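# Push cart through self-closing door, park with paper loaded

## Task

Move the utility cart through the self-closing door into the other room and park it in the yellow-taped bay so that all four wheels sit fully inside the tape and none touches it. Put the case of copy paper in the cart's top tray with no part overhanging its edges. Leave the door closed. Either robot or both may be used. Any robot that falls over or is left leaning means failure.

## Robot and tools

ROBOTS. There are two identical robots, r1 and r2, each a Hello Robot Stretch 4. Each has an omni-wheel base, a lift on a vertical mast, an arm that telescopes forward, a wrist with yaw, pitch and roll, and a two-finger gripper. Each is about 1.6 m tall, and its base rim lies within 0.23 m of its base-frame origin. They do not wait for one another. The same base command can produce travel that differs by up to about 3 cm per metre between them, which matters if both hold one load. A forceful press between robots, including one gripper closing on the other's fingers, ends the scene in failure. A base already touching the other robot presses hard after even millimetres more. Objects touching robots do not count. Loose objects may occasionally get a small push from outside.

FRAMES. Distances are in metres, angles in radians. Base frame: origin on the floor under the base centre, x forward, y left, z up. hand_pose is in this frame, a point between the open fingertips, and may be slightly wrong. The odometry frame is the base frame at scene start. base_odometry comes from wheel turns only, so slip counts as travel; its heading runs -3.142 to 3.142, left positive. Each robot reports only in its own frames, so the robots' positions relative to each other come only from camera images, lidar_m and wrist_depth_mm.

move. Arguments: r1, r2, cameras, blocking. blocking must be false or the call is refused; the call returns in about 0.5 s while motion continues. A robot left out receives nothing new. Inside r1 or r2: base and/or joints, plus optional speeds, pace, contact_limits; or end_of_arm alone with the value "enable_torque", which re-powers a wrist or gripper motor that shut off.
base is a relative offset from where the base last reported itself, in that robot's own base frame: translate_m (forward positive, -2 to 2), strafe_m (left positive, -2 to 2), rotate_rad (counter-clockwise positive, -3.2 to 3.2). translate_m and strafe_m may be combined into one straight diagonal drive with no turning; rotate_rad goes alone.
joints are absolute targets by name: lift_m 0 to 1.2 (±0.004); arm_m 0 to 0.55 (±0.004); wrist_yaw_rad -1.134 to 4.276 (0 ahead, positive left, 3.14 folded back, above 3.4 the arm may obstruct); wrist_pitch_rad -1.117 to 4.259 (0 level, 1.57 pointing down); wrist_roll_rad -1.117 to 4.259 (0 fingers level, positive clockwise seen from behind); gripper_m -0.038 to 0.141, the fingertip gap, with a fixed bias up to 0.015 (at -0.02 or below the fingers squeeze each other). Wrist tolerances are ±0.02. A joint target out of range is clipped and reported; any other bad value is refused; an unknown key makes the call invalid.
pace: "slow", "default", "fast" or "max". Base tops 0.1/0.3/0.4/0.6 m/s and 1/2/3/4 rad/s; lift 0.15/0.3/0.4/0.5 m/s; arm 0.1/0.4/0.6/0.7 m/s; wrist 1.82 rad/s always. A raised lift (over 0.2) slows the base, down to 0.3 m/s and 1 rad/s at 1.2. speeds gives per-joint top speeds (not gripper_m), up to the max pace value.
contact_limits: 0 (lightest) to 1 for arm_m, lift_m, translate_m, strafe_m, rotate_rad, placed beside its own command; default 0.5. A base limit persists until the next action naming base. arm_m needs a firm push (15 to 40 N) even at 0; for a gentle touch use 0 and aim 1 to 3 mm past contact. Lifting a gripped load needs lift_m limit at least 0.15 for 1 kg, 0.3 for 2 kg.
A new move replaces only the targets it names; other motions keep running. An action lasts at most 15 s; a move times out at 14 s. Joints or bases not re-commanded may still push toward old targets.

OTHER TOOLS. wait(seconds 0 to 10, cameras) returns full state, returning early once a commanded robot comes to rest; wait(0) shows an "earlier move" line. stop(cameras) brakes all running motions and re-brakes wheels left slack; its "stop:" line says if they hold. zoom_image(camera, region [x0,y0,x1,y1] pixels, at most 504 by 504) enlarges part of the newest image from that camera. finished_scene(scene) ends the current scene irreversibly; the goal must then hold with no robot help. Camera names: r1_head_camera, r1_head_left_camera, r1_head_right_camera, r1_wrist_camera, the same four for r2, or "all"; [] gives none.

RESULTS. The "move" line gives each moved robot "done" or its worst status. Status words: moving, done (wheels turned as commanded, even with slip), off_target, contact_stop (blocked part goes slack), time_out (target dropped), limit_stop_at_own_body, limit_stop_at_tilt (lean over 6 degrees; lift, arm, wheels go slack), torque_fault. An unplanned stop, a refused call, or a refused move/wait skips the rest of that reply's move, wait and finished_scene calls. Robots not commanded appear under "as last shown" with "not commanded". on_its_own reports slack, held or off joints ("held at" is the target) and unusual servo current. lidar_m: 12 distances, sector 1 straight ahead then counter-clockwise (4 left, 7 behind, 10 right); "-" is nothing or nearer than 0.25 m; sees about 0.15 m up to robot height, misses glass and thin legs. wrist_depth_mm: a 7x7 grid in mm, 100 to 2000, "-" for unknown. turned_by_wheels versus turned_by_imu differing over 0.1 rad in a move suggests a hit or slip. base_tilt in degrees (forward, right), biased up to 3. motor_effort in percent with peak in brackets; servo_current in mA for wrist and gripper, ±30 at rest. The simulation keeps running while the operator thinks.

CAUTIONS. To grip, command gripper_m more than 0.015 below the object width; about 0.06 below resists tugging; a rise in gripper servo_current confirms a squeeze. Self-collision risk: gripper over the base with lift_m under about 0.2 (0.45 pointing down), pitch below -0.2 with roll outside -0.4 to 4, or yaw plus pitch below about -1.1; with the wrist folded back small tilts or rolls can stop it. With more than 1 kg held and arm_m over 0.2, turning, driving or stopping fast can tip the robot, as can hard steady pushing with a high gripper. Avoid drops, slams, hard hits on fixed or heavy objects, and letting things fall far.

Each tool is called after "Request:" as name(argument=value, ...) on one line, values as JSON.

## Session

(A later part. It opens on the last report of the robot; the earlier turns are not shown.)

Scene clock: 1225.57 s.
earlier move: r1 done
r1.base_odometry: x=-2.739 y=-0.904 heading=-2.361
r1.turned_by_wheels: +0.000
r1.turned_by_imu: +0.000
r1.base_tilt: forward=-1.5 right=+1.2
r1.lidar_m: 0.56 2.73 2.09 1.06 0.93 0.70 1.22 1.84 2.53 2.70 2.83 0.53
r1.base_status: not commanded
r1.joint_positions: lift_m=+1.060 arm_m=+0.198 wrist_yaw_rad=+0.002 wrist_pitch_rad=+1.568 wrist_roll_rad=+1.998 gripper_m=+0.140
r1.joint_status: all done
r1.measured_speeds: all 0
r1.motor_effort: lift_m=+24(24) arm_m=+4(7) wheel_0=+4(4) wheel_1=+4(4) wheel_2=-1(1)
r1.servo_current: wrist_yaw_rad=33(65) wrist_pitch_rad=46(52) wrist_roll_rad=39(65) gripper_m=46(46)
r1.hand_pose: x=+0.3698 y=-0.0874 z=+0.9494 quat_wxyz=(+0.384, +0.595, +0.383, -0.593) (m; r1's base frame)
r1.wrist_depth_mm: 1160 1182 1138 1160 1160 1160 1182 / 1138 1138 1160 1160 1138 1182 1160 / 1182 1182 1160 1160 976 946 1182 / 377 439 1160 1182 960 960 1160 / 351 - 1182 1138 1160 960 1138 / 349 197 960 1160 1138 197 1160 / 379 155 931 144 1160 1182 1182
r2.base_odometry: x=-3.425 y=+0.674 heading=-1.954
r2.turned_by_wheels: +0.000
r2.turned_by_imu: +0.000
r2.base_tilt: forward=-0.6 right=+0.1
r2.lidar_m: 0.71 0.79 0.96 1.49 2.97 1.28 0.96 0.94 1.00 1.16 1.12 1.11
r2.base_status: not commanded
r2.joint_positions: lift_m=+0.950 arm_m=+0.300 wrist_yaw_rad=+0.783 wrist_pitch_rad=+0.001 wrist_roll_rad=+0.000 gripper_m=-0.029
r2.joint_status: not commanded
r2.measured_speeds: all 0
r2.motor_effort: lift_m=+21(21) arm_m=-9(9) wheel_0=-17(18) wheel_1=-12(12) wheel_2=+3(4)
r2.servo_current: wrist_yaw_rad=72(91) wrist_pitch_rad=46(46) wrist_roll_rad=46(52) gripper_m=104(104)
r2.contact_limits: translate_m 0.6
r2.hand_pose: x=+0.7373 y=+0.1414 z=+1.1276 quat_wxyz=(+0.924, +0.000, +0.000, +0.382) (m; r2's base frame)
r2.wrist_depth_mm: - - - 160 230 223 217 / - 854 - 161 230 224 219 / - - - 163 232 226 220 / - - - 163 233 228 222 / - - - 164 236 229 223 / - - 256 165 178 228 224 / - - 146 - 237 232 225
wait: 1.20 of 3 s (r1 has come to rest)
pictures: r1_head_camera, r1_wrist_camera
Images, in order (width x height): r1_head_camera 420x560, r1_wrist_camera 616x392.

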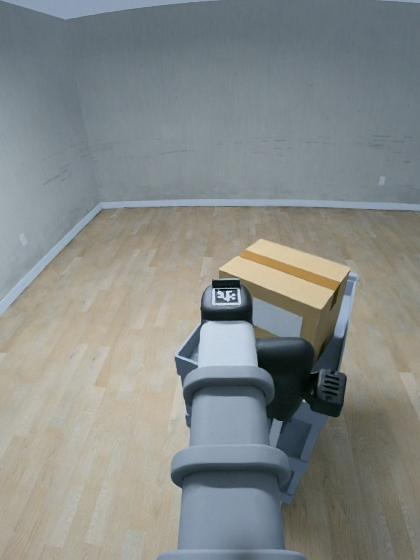

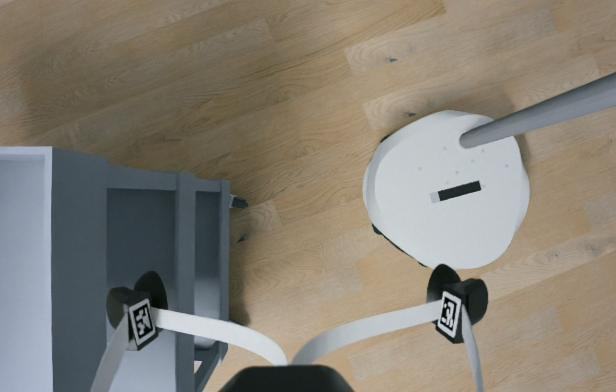

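Request:
move(blocking=false, r1={"base":{"translate_m":0.05,"strafe_m":-0.13},"pace":"slow"}, cameras=[])

Request:
wait(seconds=3, cameras=["r1_head_camera","r1_wrist_camera"])

Scene clock: 1257.83 s.
move: r1 moving
r1.base_odometry: x=-2.750 y=-0.899 heading=-2.361
r1.turned_by_wheels: +0.000
r1.turned_by_imu: -0.001
r1.base_tilt: forward=-1.6 right=+1.3
r1.lidar_m: 0.53 2.77 2.09 1.08 0.94 0.70 1.25 1.85 2.57 2.69 2.86 0.56
r1.base_status: translate_m moving; strafe_m moving
r1.joint_positions: lift_m=+1.060 arm_m=+0.198 wrist_yaw_rad=+0.002 wrist_pitch_rad=+1.568 wrist_roll_rad=+1.998 gripper_m=+0.140
r1.joint_status: not commanded
r1.measured_speeds: translate_m=+0.018 strafe_m=-0.045 rotate_rad=-0.001 lift_m=+0.000 arm_m=+0.000 wrist_yaw_rad=+0.000 wrist_pitch_rad=+0.000 wrist_roll_rad=+0.000
r1.motor_effort: lift_m=+24(24) arm_m=+4(5) wheel_0=+6(8) wheel_1=-5(6) wheel_2=-4(4)
r1.servo_current: wrist_yaw_rad=52(59) wrist_pitch_rad=39(46) wrist_roll_rad=46(52) gripper_m=39(46)
r1.hand_pose: x=+0.3698 y=-0.0874 z=+0.9494 quat_wxyz=(+0.384, +0.595, +0.383, -0.593) (m; r1's base frame)
r1.wrist_depth_mm: 1182 1160 1160 1160 1182 1160 1160 / 1138 1138 1160 1182 1138 1160 1182 / 1160 1138 1205 1182 991 960 1182 / 377 384 1182 1182 960 946 1160 / 377 359 1182 1160 1160 946 1182 / 338 197 1138 1138 1160 196 1160 / 377 156 946 144 1205 1182 1160
r2: as last shown
r2.turned_by_imu: +0.001
r2.lidar_m: 0.69 0.77 1.00 1.49 2.98 1.31 0.97 0.94 1.03 1.17 1.13 1.12
r2.motor_effort: lift_m=+21(21) arm_m=-9(9) wheel_0=-17(18) wheel_1=-12(12) wheel_2=+3(3)
r2.servo_current: wrist_yaw_rad=78(78) wrist_pitch_rad=33(46) wrist_roll_rad=46(65) gripper_m=98(104)
r2.contact_limits: translate_m 0.6
r2.wrist_depth_mm: - - - 160 230 223 218 / - - - 161 231 224 219 / 820 - - 162 232 225 220 / - - - 163 233 228 221 / - - - 165 235 229 224 / - - 255 166 177 228 223 / - - 146 - 236 232 224
pictures: none
No camera images: "cameras" was empty.

Scene clock: 1260.00 s.
earlier move: r1 done
r1.base_odometry: x=-2.866 y=-0.847 heading=-2.361
r1.turned_by_wheels: +0.000
r1.turned_by_imu: -0.001
r1.base_tilt: forward=-1.6 right=+1.3
r1.lidar_m: 0.45 0.62 2.20 1.18 1.05 0.82 1.60 1.86 2.63 2.57 2.70 0.47
r1.base_status: done
r1.joint_positions: lift_m=+1.060 arm_m=+0.198 wrist_yaw_rad=+0.002 wrist_pitch_rad=+1.568 wrist_roll_rad=+1.998 gripper_m=+0.140
r1.joint_status: not commanded
r1.measured_speeds: all 0
r1.motor_effort: lift_m=+24(24) arm_m=+4(5) wheel_0=+3(9) wheel_1=-4(6) wheel_2=-1(5)
r1.servo_current: wrist_yaw_rad=46(72) wrist_pitch_rad=39(46) wrist_roll_rad=46(78) gripper_m=39(52)
r1.hand_pose: x=+0.3698 y=-0.0874 z=+0.9494 quat_wxyz=(+0.384, +0.595, +0.383, -0.593) (m; r1's base frame)
r1.wrist_depth_mm: 1160 1160 1182 1160 1160 1138 1118 / 1182 1182 1182 1182 1138 1182 1160 / 1182 1160 1182 1160 976 960 1160 / 1160 1138 1160 1182 946 946 1182 / 375 329 442 1182 1182 960 1160 / 375 209 183 1160 1160 196 1182 / 351 377 336 143 1160 1138 1160
r2.base_odometry: x=-3.425 y=+0.674 heading=-1.954
r2.turned_by_wheels: +0.000
r2.turned_by_imu: +0.000
r2.base_tilt: forward=-0.6 right=+0.1
r2.lidar_m: 0.70 0.80 1.14 1.49 2.98 1.29 0.97 0.93 1.02 1.19 1.13 1.14
r2.base_status: not commanded
r2.joint_positions: lift_m=+0.950 arm_m=+0.300 wrist_yaw_rad=+0.783 wrist_pitch_rad=+0.001 wrist_roll_rad=+0.000 gripper_m=-0.029
r2.joint_status: not commanded
r2.measured_speeds: all 0
r2.motor_effort: lift_m=+21(21) arm_m=-9(9) wheel_0=-17(18) wheel_1=-12(13) wheel_2=+3(4)
r2.servo_current: wrist_yaw_rad=65(85) wrist_pitch_rad=39(46) wrist_roll_rad=46(65) gripper_m=98(111)
r2.contact_limits: translate_m 0.6
r2.hand_pose: x=+0.7373 y=+0.1414 z=+1.1276 quat_wxyz=(+0.924, +0.000, +0.000, +0.382) (m; r2's base frame)
r2.wrist_depth_mm: - - - 160 230 223 217 / - - - 161 230 225 218 / - 991 - 162 232 226 221 / - - - 163 234 228 221 / - - - 164 235 228 224 / - - 254 165 177 228 224 / - - 146 - 237 233 224
wait: 2.17 of 3 s (r1 has come to rest)
pictures: r1_head_camera, r1_wrist_camera
Images, in order (width x height): r1_head_camera 420x560, r1_wrist_camera 616x392.

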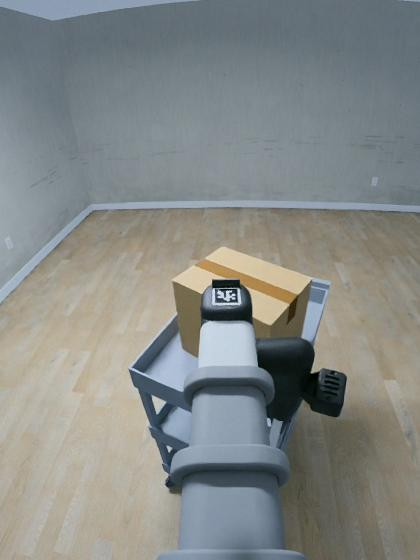

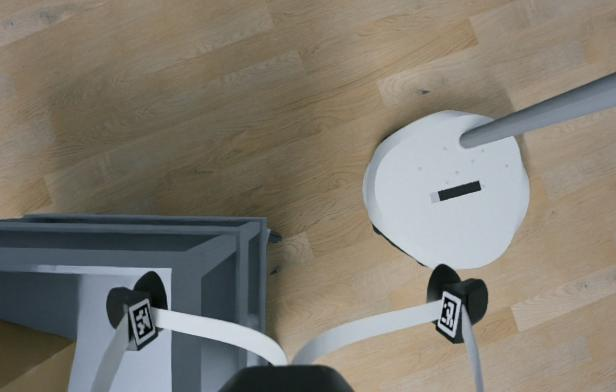

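Request:
move(blocking=false, r1={"base":{"translate_m":0.18,"strafe_m":0.168},"pace":"slow"}, cameras=[])

Request:
wait(seconds=4, cameras=["r1_head_camera","r1_wrist_camera"])

Scene clock: 1270.93 s.
move: r1 moving
r1.base_odometry: x=-2.866 y=-0.860 heading=-2.361
r1.turned_by_wheels: +0.000
r1.turned_by_imu: +0.000
r1.base_tilt: forward=-1.6 right=+1.3
r1.lidar_m: 0.44 0.61 2.22 1.19 1.06 0.82 1.58 1.86 2.65 2.58 2.73 0.47
r1.base_status: translate_m moving; strafe_m moving
r1.joint_positions: lift_m=+1.060 arm_m=+0.198 wrist_yaw_rad=+0.002 wrist_pitch_rad=+1.568 wrist_roll_rad=+1.998 gripper_m=+0.140
r1.joint_status: not commanded
r1.measured_speeds: translate_m=+0.038 strafe_m=+0.035 rotate_rad=-0.001 lift_m=+0.000 arm_m=+0.000 wrist_yaw_rad=+0.000 wrist_pitch_rad=+0.000 wrist_roll_rad=+0.000
r1.motor_effort: lift_m=+24(24) arm_m=+4(5) wheel_0=-5(7) wheel_1=+6(7) wheel_2=-4(6)
r1.servo_current: wrist_yaw_rad=59(59) wrist_pitch_rad=46(46) wrist_roll_rad=39(65) gripper_m=46(46)
r1.hand_pose: x=+0.3698 y=-0.0874 z=+0.9494 quat_wxyz=(+0.384, +0.595, +0.383, -0.593) (m; r1's base frame)
r1.wrist_depth_mm: 1160 1160 1160 1160 1160 1160 1160 / 1160 1182 1182 1182 1160 1160 1160 / 1160 1182 1160 1138 976 946 1160 / 1182 1160 1182 1160 960 960 1160 / 377 375 427 1182 1138 960 1138 / 375 210 183 1182 1160 197 1182 / 340 377 322 144 1160 1160 1138
r2: as last shown
r2.lidar_m: 0.71 0.79 1.13 1.49 2.98 1.28 0.99 0.95 1.03 1.19 1.13 1.10
r2.motor_effort: lift_m=+21(21) arm_m=-9(9) wheel_0=-17(18) wheel_1=-12(13) wheel_2=+3(3)
r2.servo_current: wrist_yaw_rad=78(85) wrist_pitch_rad=39(46) wrist_roll_rad=39(52) gripper_m=98(104)
r2.contact_limits: translate_m 0.6
r2.wrist_depth_mm: - - - 160 230 223 217 / - 976 - 161 231 225 219 / - - - 162 232 226 220 / - - - 163 234 228 221 / - - - 164 235 229 223 / - - 256 166 178 227 223 / - - 146 - 237 233 225
pictures: none
No camera images: "cameras" was empty.

Scene clock: 1274.13 s.
earlier move: r1 done
r1.base_odometry: x=-2.876 y=-1.093 heading=-2.361
r1.turned_by_wheels: +0.000
r1.turned_by_imu: +0.001
r1.base_tilt: forward=-1.6 right=+1.3
r1.lidar_m: 0.38 2.66 2.02 1.97 1.05 0.91 1.16 2.09 2.81 2.72 0.44 0.36
r1.base_status: done
r1.joint_positions: lift_m=+1.060 arm_m=+0.198 wrist_yaw_rad=+0.002 wrist_pitch_rad=+1.568 wrist_roll_rad=+1.998 gripper_m=+0.140
r1.joint_status: not commanded
r1.measured_speeds: all 0
r1.motor_effort: lift_m=+24(24) arm_m=+4(5) wheel_0=-4(7) wheel_1=+1(7) wheel_2=-2(7)
r1.servo_current: wrist_yaw_rad=65(65) wrist_pitch_rad=39(46) wrist_roll_rad=52(72) gripper_m=39(52)
r1.hand_pose: x=+0.3698 y=-0.0874 z=+0.9494 quat_wxyz=(+0.384, +0.595, +0.383, -0.593) (m; r1's base frame)
r1.wrist_depth_mm: 343 373 370 1138 1160 1182 1160 / 205 375 379 1160 1160 1160 1160 / 217 319 379 1182 976 946 1160 / 228 340 375 1160 946 946 1160 / 236 353 377 1160 1160 946 1160 / 257 210 377 1160 1160 196 1160 / 270 351 377 144 1160 1160 1160
r2.base_odometry: x=-3.425 y=+0.674 heading=-1.954
r2.turned_by_wheels: +0.000
r2.turned_by_imu: +0.000
r2.base_tilt: forward=-0.6 right=+0.1
r2.lidar_m: 0.72 0.78 1.06 1.51 2.97 1.30 0.97 0.95 1.03 1.18 1.13 1.14
r2.base_status: not commanded
r2.joint_positions: lift_m=+0.950 arm_m=+0.300 wrist_yaw_rad=+0.783 wrist_pitch_rad=+0.001 wrist_roll_rad=+0.000 gripper_m=-0.029
r2.joint_status: not commanded
r2.measured_speeds: all 0
r2.motor_effort: lift_m=+21(21) arm_m=-9(9) wheel_0=-17(18) wheel_1=-12(13) wheel_2=+3(4)
r2.servo_current: wrist_yaw_rad=65(85) wrist_pitch_rad=33(46) wrist_roll_rad=46(59) gripper_m=104(104)
r2.contact_limits: translate_m 0.6
r2.hand_pose: x=+0.7373 y=+0.1414 z=+1.1276 quat_wxyz=(+0.924, +0.000, +0.000, +0.382) (m; r2's base frame)
r2.wrist_depth_mm: - - - 160 229 223 217 / 891 - - 161 230 225 218 / - - - 162 233 225 220 / - - - 163 233 228 222 / - - - 165 236 229 224 / 1205 - 255 165 178 228 224 / 1182 - 146 - 238 232 225
wait: 3.20 of 4 s (r1 has come to rest)
pictures: r1_head_camera, r1_wrist_camera
Images, in order (width x height): r1_head_camera 420x560, r1_wrist_camera 616x392.

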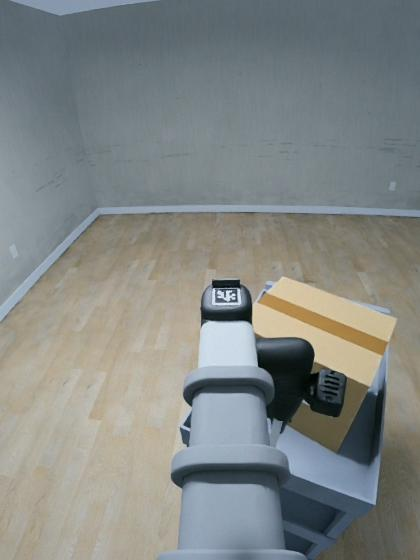

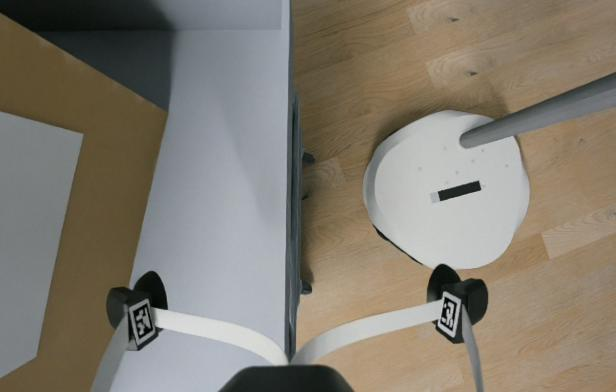

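Request:
move(blocking=false, r1={"joints":{"lift_m":0.93},"pace":"slow","contact_limits":{"lift_m":0.3}}, cameras=[])

Request:
wait(seconds=3, cameras=["r1_wrist_camera"])

Scene clock: 1287.13 s.
move: r1 moving
r1.base_odometry: x=-2.876 y=-1.093 heading=-2.361
r1.turned_by_wheels: +0.000
r1.turned_by_imu: -0.001
r1.base_tilt: forward=-1.6 right=+1.3
r1.lidar_m: 0.36 2.68 2.05 1.98 1.04 0.90 1.18 2.06 2.81 2.74 0.40 0.34
r1.base_status: not commanded
r1.joint_positions: lift_m=+1.035 arm_m=+0.198 wrist_yaw_rad=+0.002 wrist_pitch_rad=+1.568 wrist_roll_rad=+1.998 gripper_m=+0.140
r1.joint_status: lift_m moving
r1.measured_speeds: translate_m=+0.000 strafe_m=+0.000 rotate_rad=+0.000 lift_m=-0.097 arm_m=+0.000 wrist_yaw_rad=+0.000 wrist_pitch_rad=+0.000 wrist_roll_rad=+0.000
r1.motor_effort: lift_m=+11(23) arm_m=+4(5) wheel_0=-5(5) wheel_1=+1(1) wheel_2=-2(2)
r1.servo_current: wrist_yaw_rad=52(65) wrist_pitch_rad=33(46) wrist_roll_rad=52(72) gripper_m=39(52)
r1.contact_limits: lift_m 0.3
r1.hand_pose: x=+0.3698 y=-0.0874 z=+0.9250 quat_wxyz=(+0.384, +0.595, +0.383, -0.593) (m; r1's base frame)
r1.wrist_depth_mm: 342 355 353 1160 1138 1138 1160 / 205 355 355 1138 1160 1118 1160 / 217 315 355 1138 960 931 1138 / 223 338 353 1138 946 931 1138 / 241 355 353 1098 1160 960 1138 / 253 210 353 1160 1160 196 1138 / 270 355 355 144 1138 1138 1138
r2: as last shown
r2.turned_by_imu: +0.001
r2.lidar_m: 0.68 0.79 1.07 1.48 2.97 1.30 0.99 0.94 1.01 1.17 1.12 1.11
r2.servo_current: wrist_yaw_rad=65(85) wrist_pitch_rad=39(39) wrist_roll_rad=26(52) gripper_m=98(104)
r2.contact_limits: translate_m 0.6
r2.wrist_depth_mm: - - - 160 229 223 216 / - - - 161 231 224 219 / 904 - - 162 232 226 220 / - - - 163 234 228 221 / - - - 164 235 228 224 / 1205 - 255 166 178 227 223 / 1160 - 146 - 237 232 225
pictures: none
No camera images: "cameras" was empty.

Scene clock: 1288.53 s.
earlier move: r1 done
r1.base_odometry: x=-2.876 y=-1.093 heading=-2.361
r1.turned_by_wheels: +0.000
r1.turned_by_imu: +0.000
r1.base_tilt: forward=-1.6 right=+1.3
r1.lidar_m: 0.37 2.64 2.05 1.97 1.05 0.88 1.17 2.07 2.81 2.74 0.39 0.35
r1.base_status: not commanded
r1.joint_positions: lift_m=+0.930 arm_m=+0.198 wrist_yaw_rad=+0.002 wrist_pitch_rad=+1.568 wrist_roll_rad=+1.998 gripper_m=+0.140
r1.joint_status: all done
r1.measured_speeds: all 0
r1.motor_effort: lift_m=+12(23) arm_m=+4(5) wheel_0=-4(5) wheel_1=+1(2) wheel_2=-2(2)
r1.servo_current: wrist_yaw_rad=52(65) wrist_pitch_rad=39(52) wrist_roll_rad=39(72) gripper_m=33(52)
r1.contact_limits: lift_m 0.3
r1.hand_pose: x=+0.3698 y=-0.0874 z=+0.8203 quat_wxyz=(+0.384, +0.595, +0.383, -0.593) (m; r1's base frame)
r1.wrist_depth_mm: 248 247 248 1042 1042 1060 1042 / 206 247 247 1025 1042 1025 1042 / 213 248 248 1025 866 831 1025 / 221 246 248 1042 820 820 1042 / 243 249 248 1025 1042 831 1042 / 244 210 247 1025 1042 197 1060 / 247 249 249 144 1042 1025 1042
r2.base_odometry: x=-3.425 y=+0.674 heading=-1.954
r2.turned_by_wheels: +0.000
r2.turned_by_imu: +0.000
r2.base_tilt: forward=-0.6 right=+0.1
r2.lidar_m: 0.69 0.78 1.06 1.49 2.96 1.28 0.96 0.92 1.02 1.17 1.14 1.10
r2.base_status: not commanded
r2.joint_positions: lift_m=+0.950 arm_m=+0.300 wrist_yaw_rad=+0.783 wrist_pitch_rad=+0.001 wrist_roll_rad=+0.000 gripper_m=-0.029
r2.joint_status: not commanded
r2.measured_speeds: all 0
r2.motor_effort: lift_m=+21(21) arm_m=-9(10) wheel_0=-18(18) wheel_1=-12(13) wheel_2=+3(4)
r2.servo_current: wrist_yaw_rad=78(85) wrist_pitch_rad=46(46) wrist_roll_rad=39(59) gripper_m=104(104)
r2.contact_limits: translate_m 0.6
r2.hand_pose: x=+0.7373 y=+0.1414 z=+1.1276 quat_wxyz=(+0.924, +0.000, +0.000, +0.382) (m; r2's base frame)
r2.wrist_depth_mm: - - - 160 229 224 217 / 878 - - 161 230 224 219 / - - - 163 232 226 220 / - - - 163 233 228 221 / - - - 165 235 229 222 / 1205 - 255 166 178 228 224 / 1182 - 146 - 237 233 225
wait: 1.40 of 3 s (r1 has come to rest)
pictures: r1_wrist_camera
Images, in order (width x height): r1_wrist_camera 616x392.

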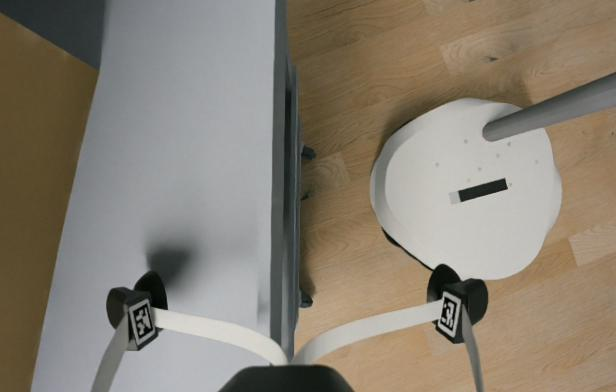

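Request:
move(blocking=false, r1={"joints":{"lift_m":0.912},"pace":"slow","contact_limits":{"lift_m":0.3}}, cameras=[])

Request:
wait(seconds=1.5, cameras=[])

Request:
move(blocking=false, r1={"joints":{"gripper_m":-0.025}}, cameras=[])

Request:
wait(seconds=2.5, cameras=["r1_wrist_camera","r1_head_camera"])

Scene clock: 1295.83 s.
move: r1 moving
r1.base_odometry: x=-2.875 y=-1.093 heading=-2.361
r1.turned_by_wheels: +0.000
r1.turned_by_imu: +0.000
r1.base_tilt: forward=-1.6 right=+1.2
r1.lidar_m: 0.36 2.63 2.05 1.98 1.05 0.90 1.17 2.09 2.82 2.75 0.38 0.35
r1.base_status: not commanded
r1.joint_positions: lift_m=+0.914 arm_m=+0.198 wrist_yaw_rad=+0.002 wrist_pitch_rad=+1.568 wrist_roll_rad=+1.998 gripper_m=+0.140
r1.joint_status: lift_m moving
r1.measured_speeds: translate_m=+0.000 strafe_m=+0.001 rotate_rad=+0.002 lift_m=-0.020 arm_m=+0.000 wrist_yaw_rad=+0.000 wrist_pitch_rad=+0.000 wrist_roll_rad=+0.000
r1.motor_effort: lift_m=+10(13) arm_m=+4(5) wheel_0=-3(5) wheel_1=+1(1) wheel_2=-2(2)
r1.servo_current: wrist_yaw_rad=39(59) wrist_pitch_rad=39(46) wrist_roll_rad=46(65) gripper_m=46(46)
r1.contact_limits: lift_m 0.3
r1.hand_pose: x=+0.3698 y=-0.0874 z=+0.8037 quat_wxyz=(+0.384, +0.595, +0.383, -0.593) (m; r1's base frame)
r1.wrist_depth_mm: 234 234 234 1025 1025 1025 1025 / 211 234 233 1025 1025 1042 1008 / 222 235 234 1008 831 820 1025 / 227 235 234 1042 820 820 1008 / 234 235 234 1042 1025 809 1042 / 235 203 236 1008 1042 197 1025 / 235 235 235 145 1042 991 1025
r2: as last shown
r2.base_tilt: forward=-0.6 right=+0.0
r2.lidar_m: 0.70 0.77 1.05 1.50 2.98 1.31 0.97 0.94 1.02 1.16 1.14 1.12
r2.motor_effort: lift_m=+21(21) arm_m=-9(9) wheel_0=-17(18) wheel_1=-13(13) wheel_2=+3(4)
r2.servo_current: wrist_yaw_rad=65(78) wrist_pitch_rad=39(46) wrist_roll_rad=52(59) gripper_m=98(104)
r2.contact_limits: translate_m 0.6
r2.wrist_depth_mm: - - - 160 230 223 217 / 866 - - 161 230 224 219 / - - - 162 233 227 220 / 891 - - 163 234 228 222 / - - - 164 236 229 224 / 1205 - 255 165 178 228 223 / 1205 - 146 - 238 233 225
pictures: none
No camera images: "cameras" was empty.

Scene clock: 1296.23 s.
earlier move: r1 done
r1.base_odometry: x=-2.875 y=-1.093 heading=-2.361
r1.turned_by_wheels: +0.000
r1.turned_by_imu: +0.000
r1.base_tilt: forward=-1.6 right=+1.3
r1.lidar_m: 0.36 2.68 2.04 1.98 1.06 0.90 1.13 2.09 2.84 2.73 0.41 0.37
r1.base_status: not commanded
r1.joint_positions: lift_m=+0.913 arm_m=+0.198 wrist_yaw_rad=+0.002 wrist_pitch_rad=+1.568 wrist_roll_rad=+1.998 gripper_m=+0.140
r1.joint_status: all done
r1.measured_speeds: all 0
r1.motor_effort: lift_m=+6(13) arm_m=+4(5) wheel_0=-2(5) wheel_1=+1(1) wheel_2=-2(2)
r1.servo_current: wrist_yaw_rad=52(59) wrist_pitch_rad=39(52) wrist_roll_rad=39(72) gripper_m=39(46)
r1.contact_limits: lift_m 0.3
r1.hand_pose: x=+0.3698 y=-0.0874 z=+0.8028 quat_wxyz=(+0.384, +0.595, +0.383, -0.593) (m; r1's base frame)
r1.wrist_depth_mm: 234 233 234 1025 1008 1025 1008 / 211 234 233 1008 1025 1008 627 / 223 234 234 1042 842 809 1025 / 228 234 234 1008 809 809 1025 / 233 234 233 1025 1042 809 1025 / 234 199 234 1025 1025 198 1042 / 234 235 233 145 1025 1025 1008
r2.base_odometry: x=-3.425 y=+0.674 heading=-1.954
r2.turned_by_wheels: +0.000
r2.turned_by_imu: +0.000
r2.base_tilt: forward=-0.6 right=+0.0
r2.lidar_m: 0.71 0.77 1.06 1.50 2.98 1.32 0.95 0.95 1.02 1.15 1.14 1.15
r2.base_status: not commanded
r2.joint_positions: lift_m=+0.950 arm_m=+0.300 wrist_yaw_rad=+0.783 wrist_pitch_rad=+0.001 wrist_roll_rad=+0.000 gripper_m=-0.029
r2.joint_status: not commanded
r2.measured_speeds: all 0
r2.motor_effort: lift_m=+21(21) arm_m=-9(9) wheel_0=-17(18) wheel_1=-12(13) wheel_2=+3(4)
r2.servo_current: wrist_yaw_rad=72(78) wrist_pitch_rad=39(46) wrist_roll_rad=52(65) gripper_m=98(104)
r2.contact_limits: translate_m 0.6
r2.hand_pose: x=+0.7373 y=+0.1414 z=+1.1276 quat_wxyz=(+0.924, +0.000, +0.000, +0.382) (m; r2's base frame)
r2.wrist_depth_mm: - - - 160 231 224 217 / 891 - - 161 230 225 219 / - - - 162 233 226 219 / 891 - - 163 234 228 222 / - - - 164 235 229 223 / 1182 - 255 165 178 228 224 / 1182 - 146 - 237 233 224
wait: 0.40 of 1.5 s (r1 has come to rest)
pictures: none
No camera images: "cameras" was empty.

Scene clock: 1296.73 s.
move: r1 moving
r1.base_odometry: x=-2.875 y=-1.093 heading=-2.361
r1.turned_by_wheels: +0.000
r1.turned_by_imu: +0.000
r1.base_tilt: forward=-1.6 right=+1.2
r1.lidar_m: 0.38 2.68 2.03 1.97 1.04 0.90 1.22 2.08 2.82 2.74 0.38 0.36
r1.base_status: not commanded
r1.joint_positions: lift_m=+0.913 arm_m=+0.198 wrist_yaw_rad=+0.002 wrist_pitch_rad=+1.568 wrist_roll_rad=+1.998 gripper_m=+0.129
r1.joint_status: gripper_m moving
r1.measured_speeds: all 0
r1.motor_effort: lift_m=+6(6) arm_m=+4(5) wheel_0=-2(3) wheel_1=+1(1) wheel_2=-2(2)
r1.servo_current: wrist_yaw_rad=72(72) wrist_pitch_rad=46(52) wrist_roll_rad=52(65) gripper_m=98(98)
r1.contact_limits: lift_m 0.3
r1.hand_pose: x=+0.3698 y=-0.0874 z=+0.8028 quat_wxyz=(+0.384, +0.595, +0.383, -0.593) (m; r1's base frame)
r1.wrist_depth_mm: 234 234 234 1008 1008 1008 1025 / 209 234 234 1025 1008 1008 676 / 221 234 234 1025 866 820 1008 / 235 234 235 1025 798 820 1008 / 235 235 234 1025 1025 809 1025 / 236 202 234 1025 1008 200 1008 / 235 234 234 142 1025 1025 1008
r2: as last shown
r2.lidar_m: 0.70 0.75 1.06 1.49 2.99 1.31 0.95 0.94 1.01 1.16 1.14 1.12
r2.motor_effort: lift_m=+21(21) arm_m=-9(9) wheel_0=-18(18) wheel_1=-12(13) wheel_2=+3(4)
r2.servo_current: wrist_yaw_rad=59(78) wrist_pitch_rad=46(46) wrist_roll_rad=46(59) gripper_m=98(104)
r2.contact_limits: translate_m 0.6
r2.wrist_depth_mm: - - - 160 230 224 217 / 878 - - 161 230 224 218 / - - - 162 232 227 220 / 878 - - 163 234 228 222 / - - - 164 236 229 224 / 1182 - 254 166 178 228 224 / 1182 - 146 - 237 232 224
pictures: none
No camera images: "cameras" was empty.

Scene clock: 1298.70 s.
earlier move: r1 done
r1.base_odometry: x=-2.875 y=-1.093 heading=-2.361
r1.turned_by_wheels: +0.000
r1.turned_by_imu: +0.000
r1.base_tilt: forward=-1.6 right=+1.3
r1.lidar_m: 0.36 2.68 2.05 1.99 1.06 0.91 1.18 2.06 2.80 2.75 0.42 0.36
r1.base_status: not commanded
r1.joint_positions: lift_m=+0.913 arm_m=+0.198 wrist_yaw_rad=+0.002 wrist_pitch_rad=+1.559 wrist_roll_rad=+1.998 gripper_m=-0.024
r1.joint_status: all done
r1.measured_speeds: all 0
r1.motor_effort: lift_m=+12(12) arm_m=-4(5) wheel_0=-2(3) wheel_1=+1(1) wheel_2=-1(2)
r1.servo_current: wrist_yaw_rad=46(72) wrist_pitch_rad=59(65) wrist_roll_rad=33(65) gripper_m=59(163)
r1.contact_limits: lift_m 0.3
r1.hand_pose: x=+0.3726 y=-0.0874 z=+0.8024 quat_wxyz=(+0.386, +0.598, +0.381, -0.591) (m; r1's base frame)
r1.wrist_depth_mm: 232 232 231 1025 1025 991 1008 / 195 231 231 1008 1008 1042 1025 / 202 231 231 1008 1008 798 798 / 212 232 231 1008 809 798 809 / 228 233 233 1008 1008 809 1008 / 233 232 206 186 1025 1008 1008 / 234 154 232 161 162 1025 1008
r2.base_odometry: x=-3.425 y=+0.674 heading=-1.954
r2.turned_by_wheels: +0.000
r2.turned_by_imu: +0.000
r2.base_tilt: forward=-0.6 right=+0.1
r2.lidar_m: 0.70 0.73 1.06 1.49 2.99 1.29 0.97 0.95 1.00 1.17 1.14 1.13
r2.base_status: not commanded
r2.joint_positions: lift_m=+0.950 arm_m=+0.300 wrist_yaw_rad=+0.783 wrist_pitch_rad=+0.001 wrist_roll_rad=+0.000 gripper_m=-0.029
r2.joint_status: not commanded
r2.measured_speeds: all 0
r2.motor_effort: lift_m=+21(21) arm_m=-9(9) wheel_0=-17(18) wheel_1=-12(13) wheel_2=+3(4)
r2.servo_current: wrist_yaw_rad=72(85) wrist_pitch_rad=39(46) wrist_roll_rad=33(59) gripper_m=98(104)
r2.contact_limits: translate_m 0.6
r2.hand_pose: x=+0.7373 y=+0.1414 z=+1.1276 quat_wxyz=(+0.924, +0.000, +0.000, +0.382) (m; r2's base frame)
r2.wrist_depth_mm: - - - 160 231 223 217 / 891 - - 161 231 225 218 / - - - 162 233 225 220 / 891 - - 163 233 228 221 / - - - 165 235 228 223 / 1229 - 255 166 178 229 223 / 1182 - 146 - 237 233 224
wait: 1.97 of 2.5 s (r1 has come to rest)
pictures: r1_head_camera, r1_wrist_camera
Images, in order (width x height): r1_head_camera 420x560, r1_wrist_camera 616x392.

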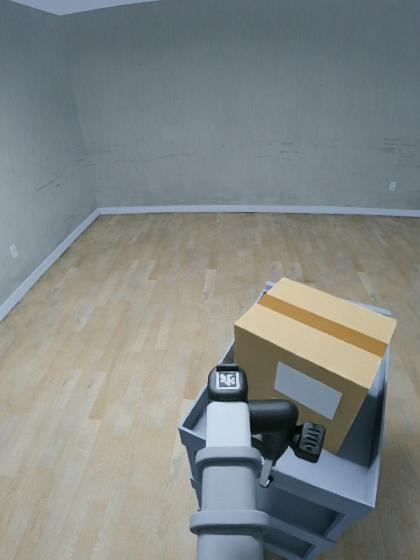

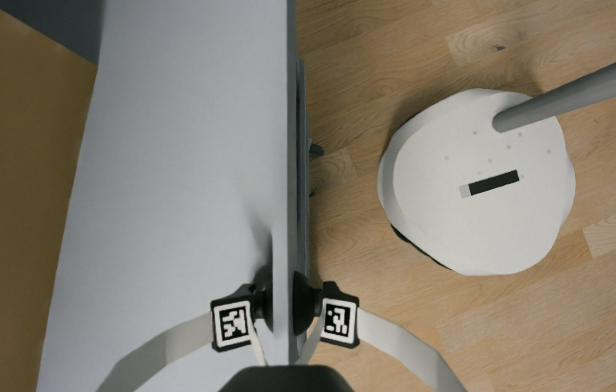

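Request:
move(blocking=false, r1={"joints":{"gripper_m":0.075}}, cameras=[])

Request:
wait(seconds=1.5, cameras=[])

Request:
move(blocking=false, r1={"base":{"translate_m":-0.044,"strafe_m":-0.095},"pace":"slow"}, cameras=[])

Request:
wait(seconds=2.5, cameras=["r1_wrist_camera"])

Request:
move(blocking=false, r1={"joints":{"gripper_m":-0.025}}, cameras=[])

Request:
wait(seconds=2, cameras=["r1_wrist_camera","r1_head_camera"])

Scene clock: 1318.57 s.
move: r1 moving
r1.base_odometry: x=-2.875 y=-1.093 heading=-2.361
r1.turned_by_wheels: +0.000
r1.turned_by_imu: -0.001
r1.base_tilt: forward=-1.6 right=+1.3
r1.lidar_m: 0.37 2.67 2.04 1.97 1.06 0.88 1.19 2.06 2.80 2.73 0.41 0.35
r1.base_status: not commanded
r1.joint_positions: lift_m=+0.913 arm_m=+0.198 wrist_yaw_rad=+0.002 wrist_pitch_rad=+1.560 wrist_roll_rad=+1.998 gripper_m=+0.001
r1.joint_status: gripper_m moving
r1.measured_speeds: translate_m=+0.000 strafe_m=+0.000 rotate_rad=+0.000 lift_m=+0.000 arm_m=+0.000 wrist_yaw_rad=+0.000 wrist_pitch_rad=+0.028 wrist_roll_rad=+0.000
r1.motor_effort: lift_m=+12(12) arm_m=-4(4) wheel_0=-2(3) wheel_1=+1(1) wheel_2=-1(1)
r1.servo_current: wrist_yaw_rad=26(65) wrist_pitch_rad=59(65) wrist_roll_rad=46(59) gripper_m=65(65)
r1.contact_limits: lift_m 0.3
r1.hand_pose: x=+0.3722 y=-0.0874 z=+0.8024 quat_wxyz=(+0.385, +0.597, +0.381, -0.591) (m; r1's base frame)
r1.wrist_depth_mm: 233 233 231 1025 1025 1025 991 / 198 232 231 1042 1008 1025 1008 / 202 233 232 1025 1008 798 798 / 213 234 233 1008 820 798 798 / 229 234 233 232 1025 809 1025 / 235 235 206 191 1008 1025 1008 / 234 234 234 146 155 1008 1025
r2: as last shown
r2.turned_by_imu: +0.003
r2.base_tilt: forward=-0.6 right=+0.0
r2.lidar_m: 0.69 0.76 1.06 1.51 2.99 1.31 0.96 0.93 1.02 1.16 1.15 1.13
r2.motor_effort: lift_m=+21(21) arm_m=-9(9) wheel_0=-17(18) wheel_1=-12(12) wheel_2=+3(3)
r2.servo_current: wrist_yaw_rad=78(85) wrist_pitch_rad=39(46) wrist_roll_rad=52(52) gripper_m=104(104)
r2.contact_limits: translate_m 0.6
r2.wrist_depth_mm: - - - 160 230 224 216 / 878 - - 161 231 224 219 / - - - 162 232 226 220 / 891 - - 163 233 228 222 / - - - 164 235 228 223 / 1182 - 255 166 177 227 224 / 1205 - 146 - 236 232 224
pictures: none
No camera images: "cameras" was empty.

Scene clock: 1319.80 s.
earlier move: r1 done
r1.base_odometry: x=-2.875 y=-1.093 heading=-2.361
r1.turned_by_wheels: +0.000
r1.turned_by_imu: +0.000
r1.base_tilt: forward=-1.6 right=+1.2
r1.lidar_m: 0.36 2.67 2.04 1.98 1.06 0.91 1.19 2.09 2.83 2.75 0.42 0.35
r1.base_status: not commanded
r1.joint_positions: lift_m=+0.913 arm_m=+0.198 wrist_yaw_rad=+0.002 wrist_pitch_rad=+1.568 wrist_roll_rad=+1.998 gripper_m=+0.075
r1.joint_status: all done
r1.measured_speeds: all 0
r1.motor_effort: lift_m=+12(12) arm_m=-3(4) wheel_0=-2(3) wheel_1=+1(1) wheel_2=-1(1)
r1.servo_current: wrist_yaw_rad=46(65) wrist_pitch_rad=39(65) wrist_roll_rad=46(65) gripper_m=46(91)
r1.contact_limits: lift_m 0.3
r1.hand_pose: x=+0.3700 y=-0.0874 z=+0.8024 quat_wxyz=(+0.384, +0.595, +0.383, -0.593) (m; r1's base frame)
r1.wrist_depth_mm: 233 232 233 1025 1025 1025 1008 / 200 232 233 1025 1008 1025 1025 / 211 233 233 1025 854 809 1025 / 220 234 233 1042 809 798 1008 / 233 232 232 1008 1008 809 1025 / 233 233 191 1025 191 1025 1008 / 234 234 233 147 1008 1025 1025
r2.base_odometry: x=-3.425 y=+0.674 heading=-1.954
r2.turned_by_wheels: +0.000
r2.turned_by_imu: +0.000
r2.base_tilt: forward=-0.6 right=+0.1
r2.lidar_m: 0.70 0.77 1.07 1.51 2.97 1.30 0.98 0.94 1.03 1.17 1.14 1.13
r2.base_status: not commanded
r2.joint_positions: lift_m=+0.950 arm_m=+0.300 wrist_yaw_rad=+0.783 wrist_pitch_rad=+0.001 wrist_roll_rad=+0.000 gripper_m=-0.029
r2.joint_status: not commanded
r2.measured_speeds: all 0
r2.motor_effort: lift_m=+21(21) arm_m=-9(9) wheel_0=-17(18) wheel_1=-12(12) wheel_2=+3(4)
r2.servo_current: wrist_yaw_rad=72(85) wrist_pitch_rad=39(46) wrist_roll_rad=46(59) gripper_m=104(111)
r2.contact_limits: translate_m 0.6
r2.hand_pose: x=+0.7373 y=+0.1414 z=+1.1276 quat_wxyz=(+0.924, +0.000, +0.000, +0.382) (m; r2's base frame)
r2.wrist_depth_mm: - - - 160 229 223 217 / 891 - - 161 231 224 218 / - - - 162 233 226 220 / 891 - - 163 234 228 221 / - - - 164 235 229 223 / 1182 - 255 166 177 229 224 / 1182 - 146 - 236 232 225
wait: 1.23 of 1.5 s (r1 has come to rest)
pictures: none
No camera images: "cameras" was empty.

Scene clock: 1320.30 s.
move: r1 moving
r1.base_odometry: x=-2.880 y=-1.081 heading=-2.361
r1.turned_by_wheels: +0.001
r1.turned_by_imu: +0.001
r1.base_tilt: forward=-1.6 right=+1.2
r1.lidar_m: 0.34 0.49 2.05 1.98 1.05 0.85 1.21 2.06 2.81 2.74 2.91 0.36
r1.base_status: translate_m moving; strafe_m moving
r1.joint_positions: lift_m=+0.913 arm_m=+0.198 wrist_yaw_rad=+0.002 wrist_pitch_rad=+1.568 wrist_roll_rad=+1.998 gripper_m=+0.075
r1.joint_status: not commanded
r1.measured_speeds: translate_m=-0.020 strafe_m=-0.043 rotate_rad=+0.001 lift_m=+0.000 arm_m=+0.000 wrist_yaw_rad=+0.000 wrist_pitch_rad=+0.000 wrist_roll_rad=+0.000
r1.motor_effort: lift_m=+12(12) arm_m=-4(4) wheel_0=+9(10) wheel_1=-4(7) wheel_2=+5(5)
r1.servo_current: wrist_yaw_rad=33(59) wrist_pitch_rad=39(52) wrist_roll_rad=39(52) gripper_m=39(46)
r1.contact_limits: lift_m 0.3
r1.hand_pose: x=+0.3700 y=-0.0874 z=+0.8024 quat_wxyz=(+0.384, +0.595, +0.383, -0.593) (m; r1's base frame)
r1.wrist_depth_mm: 231 232 232 1025 1008 1008 1042 / 194 233 233 1025 1008 1042 1025 / 202 233 233 1008 1025 809 809 / 213 232 233 1025 809 788 1025 / 228 233 233 1042 1025 798 1025 / 234 234 196 208 189 1025 1025 / 235 234 234 143 1008 1025 991
r2: as last shown
r2.lidar_m: 0.71 0.77 1.06 1.50 2.96 1.30 0.96 0.94 1.02 1.17 1.14 1.14
r2.motor_effort: lift_m=+21(21) arm_m=-9(9) wheel_0=-17(18) wheel_1=-12(13) wheel_2=+3(3)
r2.servo_current: wrist_yaw_rad=59(72) wrist_pitch_rad=33(46) wrist_roll_rad=46(59) gripper_m=98(104)
r2.contact_limits: translate_m 0.6
r2.wrist_depth_mm: - - - 160 230 223 217 / - - - 161 230 224 219 / - - - 162 233 227 221 / 904 - - 163 234 228 222 / - - - 164 235 229 224 / 1182 - 255 165 178 228 223 / 1336 - 146 - 236 232 224
pictures: none
No camera images: "cameras" was empty.

Scene clock: 1322.13 s.
earlier move: r1 done
r1.base_odometry: x=-2.911 y=-0.995 heading=-2.360
r1.turned_by_wheels: +0.000
r1.turned_by_imu: +0.000
r1.base_tilt: forward=-1.6 right=+1.3
r1.lidar_m: 0.37 0.46 2.12 2.08 1.11 0.90 1.39 2.02 2.71 2.65 2.80 0.35
r1.base_status: done
r1.joint_positions: lift_m=+0.913 arm_m=+0.198 wrist_yaw_rad=+0.002 wrist_pitch_rad=+1.567 wrist_roll_rad=+1.998 gripper_m=+0.075
r1.joint_status: not commanded
r1.measured_speeds: all 0
r1.motor_effort: lift_m=+12(12) arm_m=-4(4) wheel_0=+10(12) wheel_1=-3(7) wheel_2=+5(7)
r1.servo_current: wrist_yaw_rad=52(65) wrist_pitch_rad=46(52) wrist_roll_rad=52(72) gripper_m=39(52)
r1.contact_limits: lift_m 0.3
r1.hand_pose: x=+0.3702 y=-0.0874 z=+0.8024 quat_wxyz=(+0.384, +0.595, +0.383, -0.593) (m; r1's base frame)
r1.wrist_depth_mm: 1025 1025 1025 1008 1008 1025 1025 / 224 223 221 234 1025 1025 1025 / 236 235 234 1025 1025 798 798 / 236 236 234 1008 798 809 809 / 193 235 235 1025 1042 798 1025 / 203 235 230 1042 187 1025 1025 / 216 180 236 143 1042 1025 991
r2.base_odometry: x=-3.425 y=+0.674 heading=-1.954
r2.turned_by_wheels: +0.000
r2.turned_by_imu: +0.000
r2.base_tilt: forward=-0.6 right=+0.1
r2.lidar_m: 0.71 0.77 1.11 1.50 2.98 1.30 0.97 0.95 1.02 1.17 1.14 1.12
r2.base_status: not commanded
r2.joint_positions: lift_m=+0.950 arm_m=+0.300 wrist_yaw_rad=+0.783 wrist_pitch_rad=+0.001 wrist_roll_rad=+0.000 gripper_m=-0.029
r2.joint_status: not commanded
r2.measured_speeds: all 0
r2.motor_effort: lift_m=+21(21) arm_m=-9(9) wheel_0=-18(18) wheel_1=-12(13) wheel_2=+3(4)
r2.servo_current: wrist_yaw_rad=72(85) wrist_pitch_rad=39(46) wrist_roll_rad=46(59) gripper_m=104(104)
r2.contact_limits: translate_m 0.6
r2.hand_pose: x=+0.7373 y=+0.1414 z=+1.1276 quat_wxyz=(+0.924, +0.000, +0.000, +0.382) (m; r2's base frame)
r2.wrist_depth_mm: - - - 160 231 224 217 / - - - 161 230 225 218 / - - - 163 233 226 220 / - - - 163 233 228 221 / - - - 165 235 229 223 / - - 255 166 178 228 224 / - 976 146 - 237 232 224
wait: 1.83 of 2.5 s (r1 has come to rest)
pictures: r1_wrist_camera
Images, in order (width x height): r1_wrist_camera 616x392.

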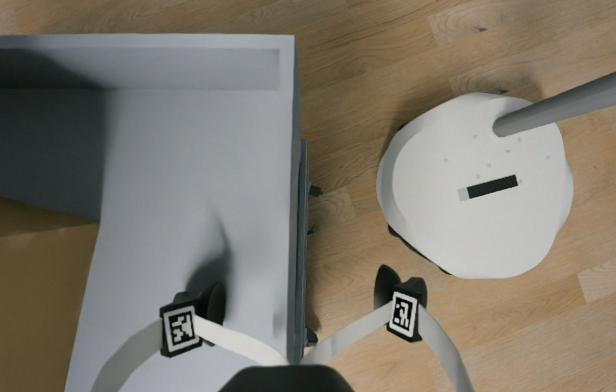

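Scene clock: 1322.63 s.
move: r1 moving
r1.base_odometry: x=-2.911 y=-0.995 heading=-2.360
r1.turned_by_wheels: +0.000
r1.turned_by_imu: +0.000
r1.base_tilt: forward=-1.6 right=+1.3
r1.lidar_m: 0.37 0.48 2.15 2.09 1.08 0.89 1.43 2.02 2.70 2.65 2.81 0.34
r1.base_status: not commanded
r1.joint_positions: lift_m=+0.913 arm_m=+0.198 wrist_yaw_rad=+0.002 wrist_pitch_rad=+1.566 wrist_roll_rad=+1.998 gripper_m=+0.056
r1.joint_status: gripper_m moving
r1.measured_speeds: translate_m=+0.000 strafe_m=+0.000 rotate_rad=+0.000 lift_m=+0.000 arm_m=+0.000 wrist_yaw_rad=+0.000 wrist_pitch_rad=-0.010 wrist_roll_rad=+0.000
r1.motor_effort: lift_m=+12(12) arm_m=-4(4) wheel_0=+10(10) wheel_1=-3(3) wheel_2=+5(5)
r1.servo_current: wrist_yaw_rad=65(65) wrist_pitch_rad=46(52) wrist_roll_rad=72(72) gripper_m=91(91)
r1.contact_limits: lift_m 0.3
r1.hand_pose: x=+0.3706 y=-0.0874 z=+0.8024 quat_wxyz=(+0.384, +0.596, +0.382, -0.593) (m; r1's base frame)
r1.wrist_depth_mm: 1025 1025 1025 1008 1025 991 1008 / 224 224 221 198 1025 1008 1025 / 236 235 234 234 1008 809 809 / 236 235 235 1025 809 820 809 / 191 235 235 1025 1025 820 1008 / 202 236 229 1025 187 1008 1025 / 214 178 206 153 1042 1025 1008
r2: as last shown
r2.lidar_m: 0.69 0.78 1.11 1.49 2.95 1.30 0.96 0.95 1.01 1.17 1.13 1.15
r2.motor_effort: lift_m=+21(21) arm_m=-9(9) wheel_0=-17(18) wheel_1=-12(12) wheel_2=+3(4)
r2.servo_current: wrist_yaw_rad=72(85) wrist_pitch_rad=39(46) wrist_roll_rad=59(59) gripper_m=98(111)
r2.contact_limits: translate_m 0.6
r2.wrist_depth_mm: - - - 160 230 224 216 / - - - 161 230 224 220 / - - - 162 232 225 220 / - - - 163 234 228 222 / - - - 164 236 229 223 / - - 255 166 178 229 224 / - 976 146 - 237 235 225
pictures: none
No camera images: "cameras" was empty.

Scene clock: 1323.83 s.
earlier move: r1 done
r1.base_odometry: x=-2.911 y=-0.995 heading=-2.361
r1.turned_by_wheels: -0.001
r1.turned_by_imu: -0.001
r1.base_tilt: forward=-1.6 right=+1.3
r1.lidar_m: 0.35 0.46 2.15 2.08 1.11 0.91 1.39 2.00 2.72 2.64 2.82 0.35
r1.base_status: not commanded
r1.joint_positions: lift_m=+0.913 arm_m=+0.198 wrist_yaw_rad=+0.002 wrist_pitch_rad=+1.563 wrist_roll_rad=+1.998 gripper_m=-0.024
r1.joint_status: all done
r1.measured_speeds: all 0
r1.motor_effort: lift_m=+12(12) arm_m=-4(4) wheel_0=+4(10) wheel_1=-3(3) wheel_2=+3(5)
r1.servo_current: wrist_yaw_rad=52(65) wrist_pitch_rad=52(52) wrist_roll_rad=33(72) gripper_m=59(150)
r1.contact_limits: lift_m 0.3
r1.hand_pose: x=+0.3715 y=-0.0874 z=+0.8024 quat_wxyz=(+0.385, +0.597, +0.382, -0.592) (m; r1's base frame)
r1.wrist_depth_mm: 1025 1008 1008 1025 1025 1008 1008 / 191 195 198 1008 1008 1008 1008 / 232 231 232 1025 917 809 1008 / 233 232 231 1008 809 798 809 / 203 232 232 991 1025 809 1008 / 196 232 188 186 1008 1008 1008 / 208 154 232 161 162 1025 1008
r2.base_odometry: x=-3.425 y=+0.674 heading=-1.954
r2.turned_by_wheels: +0.000
r2.turned_by_imu: +0.000
r2.base_tilt: forward=-0.6 right=+0.1
r2.lidar_m: 0.72 0.77 1.12 1.50 2.98 1.32 0.98 0.95 1.03 1.14 1.12 1.10
r2.base_status: not commanded
r2.joint_positions: lift_m=+0.950 arm_m=+0.300 wrist_yaw_rad=+0.783 wrist_pitch_rad=+0.001 wrist_roll_rad=+0.000 gripper_m=-0.029
r2.joint_status: not commanded
r2.measured_speeds: all 0
r2.motor_effort: lift_m=+21(21) arm_m=-9(9) wheel_0=-17(18) wheel_1=-12(13) wheel_2=+3(4)
r2.servo_current: wrist_yaw_rad=72(85) wrist_pitch_rad=33(46) wrist_roll_rad=39(59) gripper_m=98(111)
r2.contact_limits: translate_m 0.6
r2.hand_pose: x=+0.7373 y=+0.1414 z=+1.1276 quat_wxyz=(+0.924, +0.000, +0.000, +0.382) (m; r2's base frame)
r2.wrist_depth_mm: - - - 160 230 224 217 / - - - 161 230 224 219 / - - - 163 233 226 221 / - - - 163 233 227 221 / - - - 164 236 228 223 / - - 255 166 178 228 223 / - 1008 146 - 238 233 224
wait: 1.20 of 2 s (r1 has come to rest)
pictures: r1_head_camera, r1_wrist_camera
Images, in order (width x height): r1_head_camera 420x560, r1_wrist_camera 616x392.

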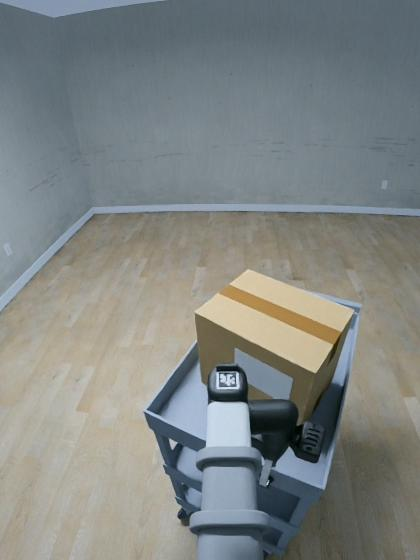

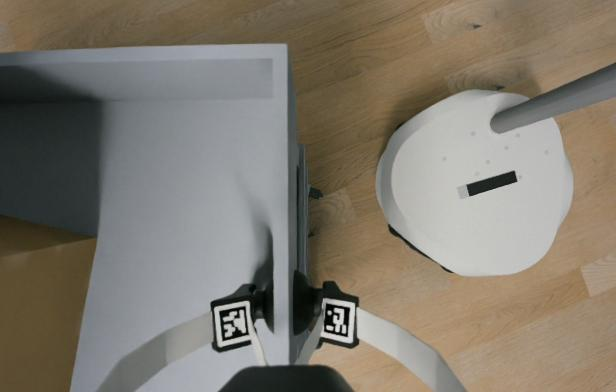

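Request:
move(blocking=false, r1={"base":{"translate_m":-0.4,"strafe_m":-0.1},"pace":"slow","contact_limits":{"translate_m":0.6}}, cameras=[])

Request:
wait(seconds=6, cameras=["r1_head_camera","r1_wrist_camera"])

Scene clock: 1363.17 s.
move: r1 moving
r1.base_odometry: x=-2.905 y=-0.983 heading=-2.361
r1.turned_by_wheels: +0.000
r1.turned_by_imu: -0.003
r1.base_tilt: forward=-1.6 right=+1.3
r1.lidar_m: 0.38 0.49 2.13 2.08 1.11 0.89 1.43 2.01 2.71 2.64 2.79 0.36
r1.base_status: translate_m moving; strafe_m moving
r1.joint_positions: lift_m=+0.912 arm_m=+0.198 wrist_yaw_rad=+0.002 wrist_pitch_rad=+1.561 wrist_roll_rad=+1.998 gripper_m=-0.024
r1.joint_status: not commanded
r1.measured_speeds: translate_m=-0.049 strafe_m=-0.012 rotate_rad=-0.002 lift_m=+0.000 arm_m=+0.000 wrist_yaw_rad=+0.000 wrist_pitch_rad=-0.005 wrist_roll_rad=+0.000
r1.motor_effort: lift_m=+12(12) arm_m=-3(4) wheel_0=-1(4) wheel_1=-5(7) wheel_2=+10(10)
r1.servo_current: wrist_yaw_rad=52(59) wrist_pitch_rad=59(59) wrist_roll_rad=39(59) gripper_m=65(65)
r1.contact_limits: lift_m 0.3; translate_m 0.6
r1.hand_pose: x=+0.3720 y=-0.0874 z=+0.8023 quat_wxyz=(+0.385, +0.597, +0.381, -0.591) (m; r1's base frame)
r1.wrist_depth_mm: 1025 1025 1025 1025 1008 1008 991 / 177 179 180 1025 1008 1025 1008 / 233 233 231 1008 976 798 788 / 234 232 231 1042 820 798 809 / 210 233 232 1025 1008 798 991 / 203 233 204 187 1025 1025 991 / 213 156 233 162 150 1025 1008
r2: as last shown
r2.turned_by_imu: +0.006
r2.lidar_m: 0.69 0.77 1.12 1.49 3.01 1.27 0.98 0.93 1.02 1.14 1.12 1.10
r2.servo_current: wrist_yaw_rad=78(78) wrist_pitch_rad=39(46) wrist_roll_rad=39(59) gripper_m=98(104)
r2.contact_limits: translate_m 0.6
r2.wrist_depth_mm: - - - 160 229 224 216 / - - - 161 231 224 219 / - - - 162 234 226 220 / - - - 163 233 228 222 / - - - 164 235 229 223 / - - 255 166 178 228 224 / - 991 146 - 237 233 224
pictures: none
No camera images: "cameras" was empty.

Scene clock: 1368.03 s.
earlier move: r1 done
r1.base_odometry: x=-2.697 y=-0.642 heading=-2.362
r1.turned_by_wheels: -0.001
r1.turned_by_imu: -0.002
r1.base_tilt: forward=-1.6 right=+1.3
r1.lidar_m: 0.37 0.53 2.25 1.11 0.65 0.72 - 1.59 2.22 2.53 2.66 0.36
r1.base_status: done
r1.joint_positions: lift_m=+0.912 arm_m=+0.198 wrist_yaw_rad=+0.003 wrist_pitch_rad=+1.560 wrist_roll_rad=+1.999 gripper_m=-0.024
r1.joint_status: not commanded
r1.measured_speeds: all 0
r1.motor_effort: lift_m=+14(15) arm_m=-4(4) wheel_0=-7(11) wheel_1=-4(9) wheel_2=+3(14)
r1.servo_current: wrist_yaw_rad=33(72) wrist_pitch_rad=59(98) wrist_roll_rad=46(72) gripper_m=65(72)
r1.contact_limits: lift_m 0.3; translate_m 0.6
r1.hand_pose: x=+0.3723 y=-0.0874 z=+0.8022 quat_wxyz=(+0.385, +0.598, +0.381, -0.591) (m; r1's base frame)
r1.wrist_depth_mm: 1025 1008 1008 1008 1008 1025 991 / 1025 1025 1025 1008 1008 991 991 / 1008 1025 1025 1025 1025 809 809 / 1025 1025 1025 1008 820 809 798 / 199 194 189 455 1008 798 1025 / 233 233 183 185 1042 1025 1025 / 232 156 233 162 156 991 1025
r2.base_odometry: x=-3.425 y=+0.674 heading=-1.954
r2.turned_by_wheels: +0.000
r2.turned_by_imu: +0.001
r2.base_tilt: forward=-0.6 right=+0.1
r2.lidar_m: 0.70 0.77 1.16 4.74 2.99 1.27 0.96 0.95 1.02 1.17 1.12 1.12
r2.base_status: not commanded
r2.joint_positions: lift_m=+0.950 arm_m=+0.300 wrist_yaw_rad=+0.783 wrist_pitch_rad=+0.001 wrist_roll_rad=+0.000 gripper_m=-0.029
r2.joint_status: not commanded
r2.measured_speeds: all 0
r2.motor_effort: lift_m=+21(21) arm_m=-9(9) wheel_0=-17(18) wheel_1=-12(13) wheel_2=+3(4)
r2.servo_current: wrist_yaw_rad=72(91) wrist_pitch_rad=52(52) wrist_roll_rad=52(65) gripper_m=98(104)
r2.contact_limits: translate_m 0.6
r2.hand_pose: x=+0.7373 y=+0.1414 z=+1.1276 quat_wxyz=(+0.924, +0.000, +0.000, +0.382) (m; r2's base frame)
r2.wrist_depth_mm: - - 246 160 230 224 217 / - - - 161 231 224 219 / - - 878 162 232 225 220 / - - 253 163 233 229 221 / 1138 - - 164 236 228 224 / 1118 - 254 166 178 228 223 / - - 146 - 237 233 224
wait: 4.87 of 6 s (r1 has come to rest)
pictures: r1_head_camera, r1_wrist_camera
Images, in order (width x height): r1_head_camera 420x560, r1_wrist_camera 616x392.

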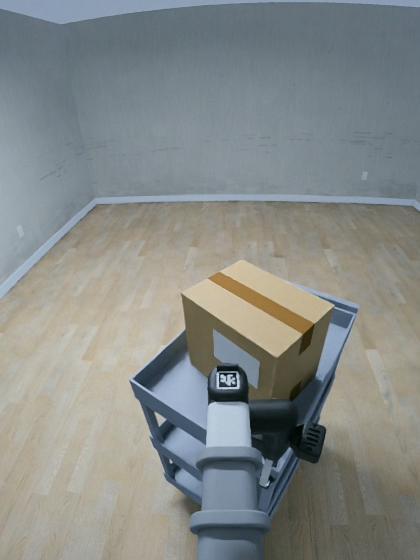

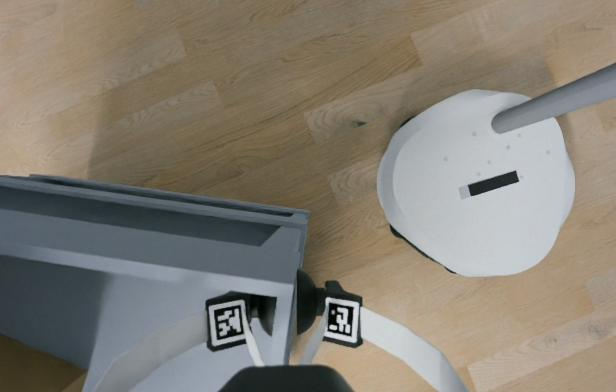

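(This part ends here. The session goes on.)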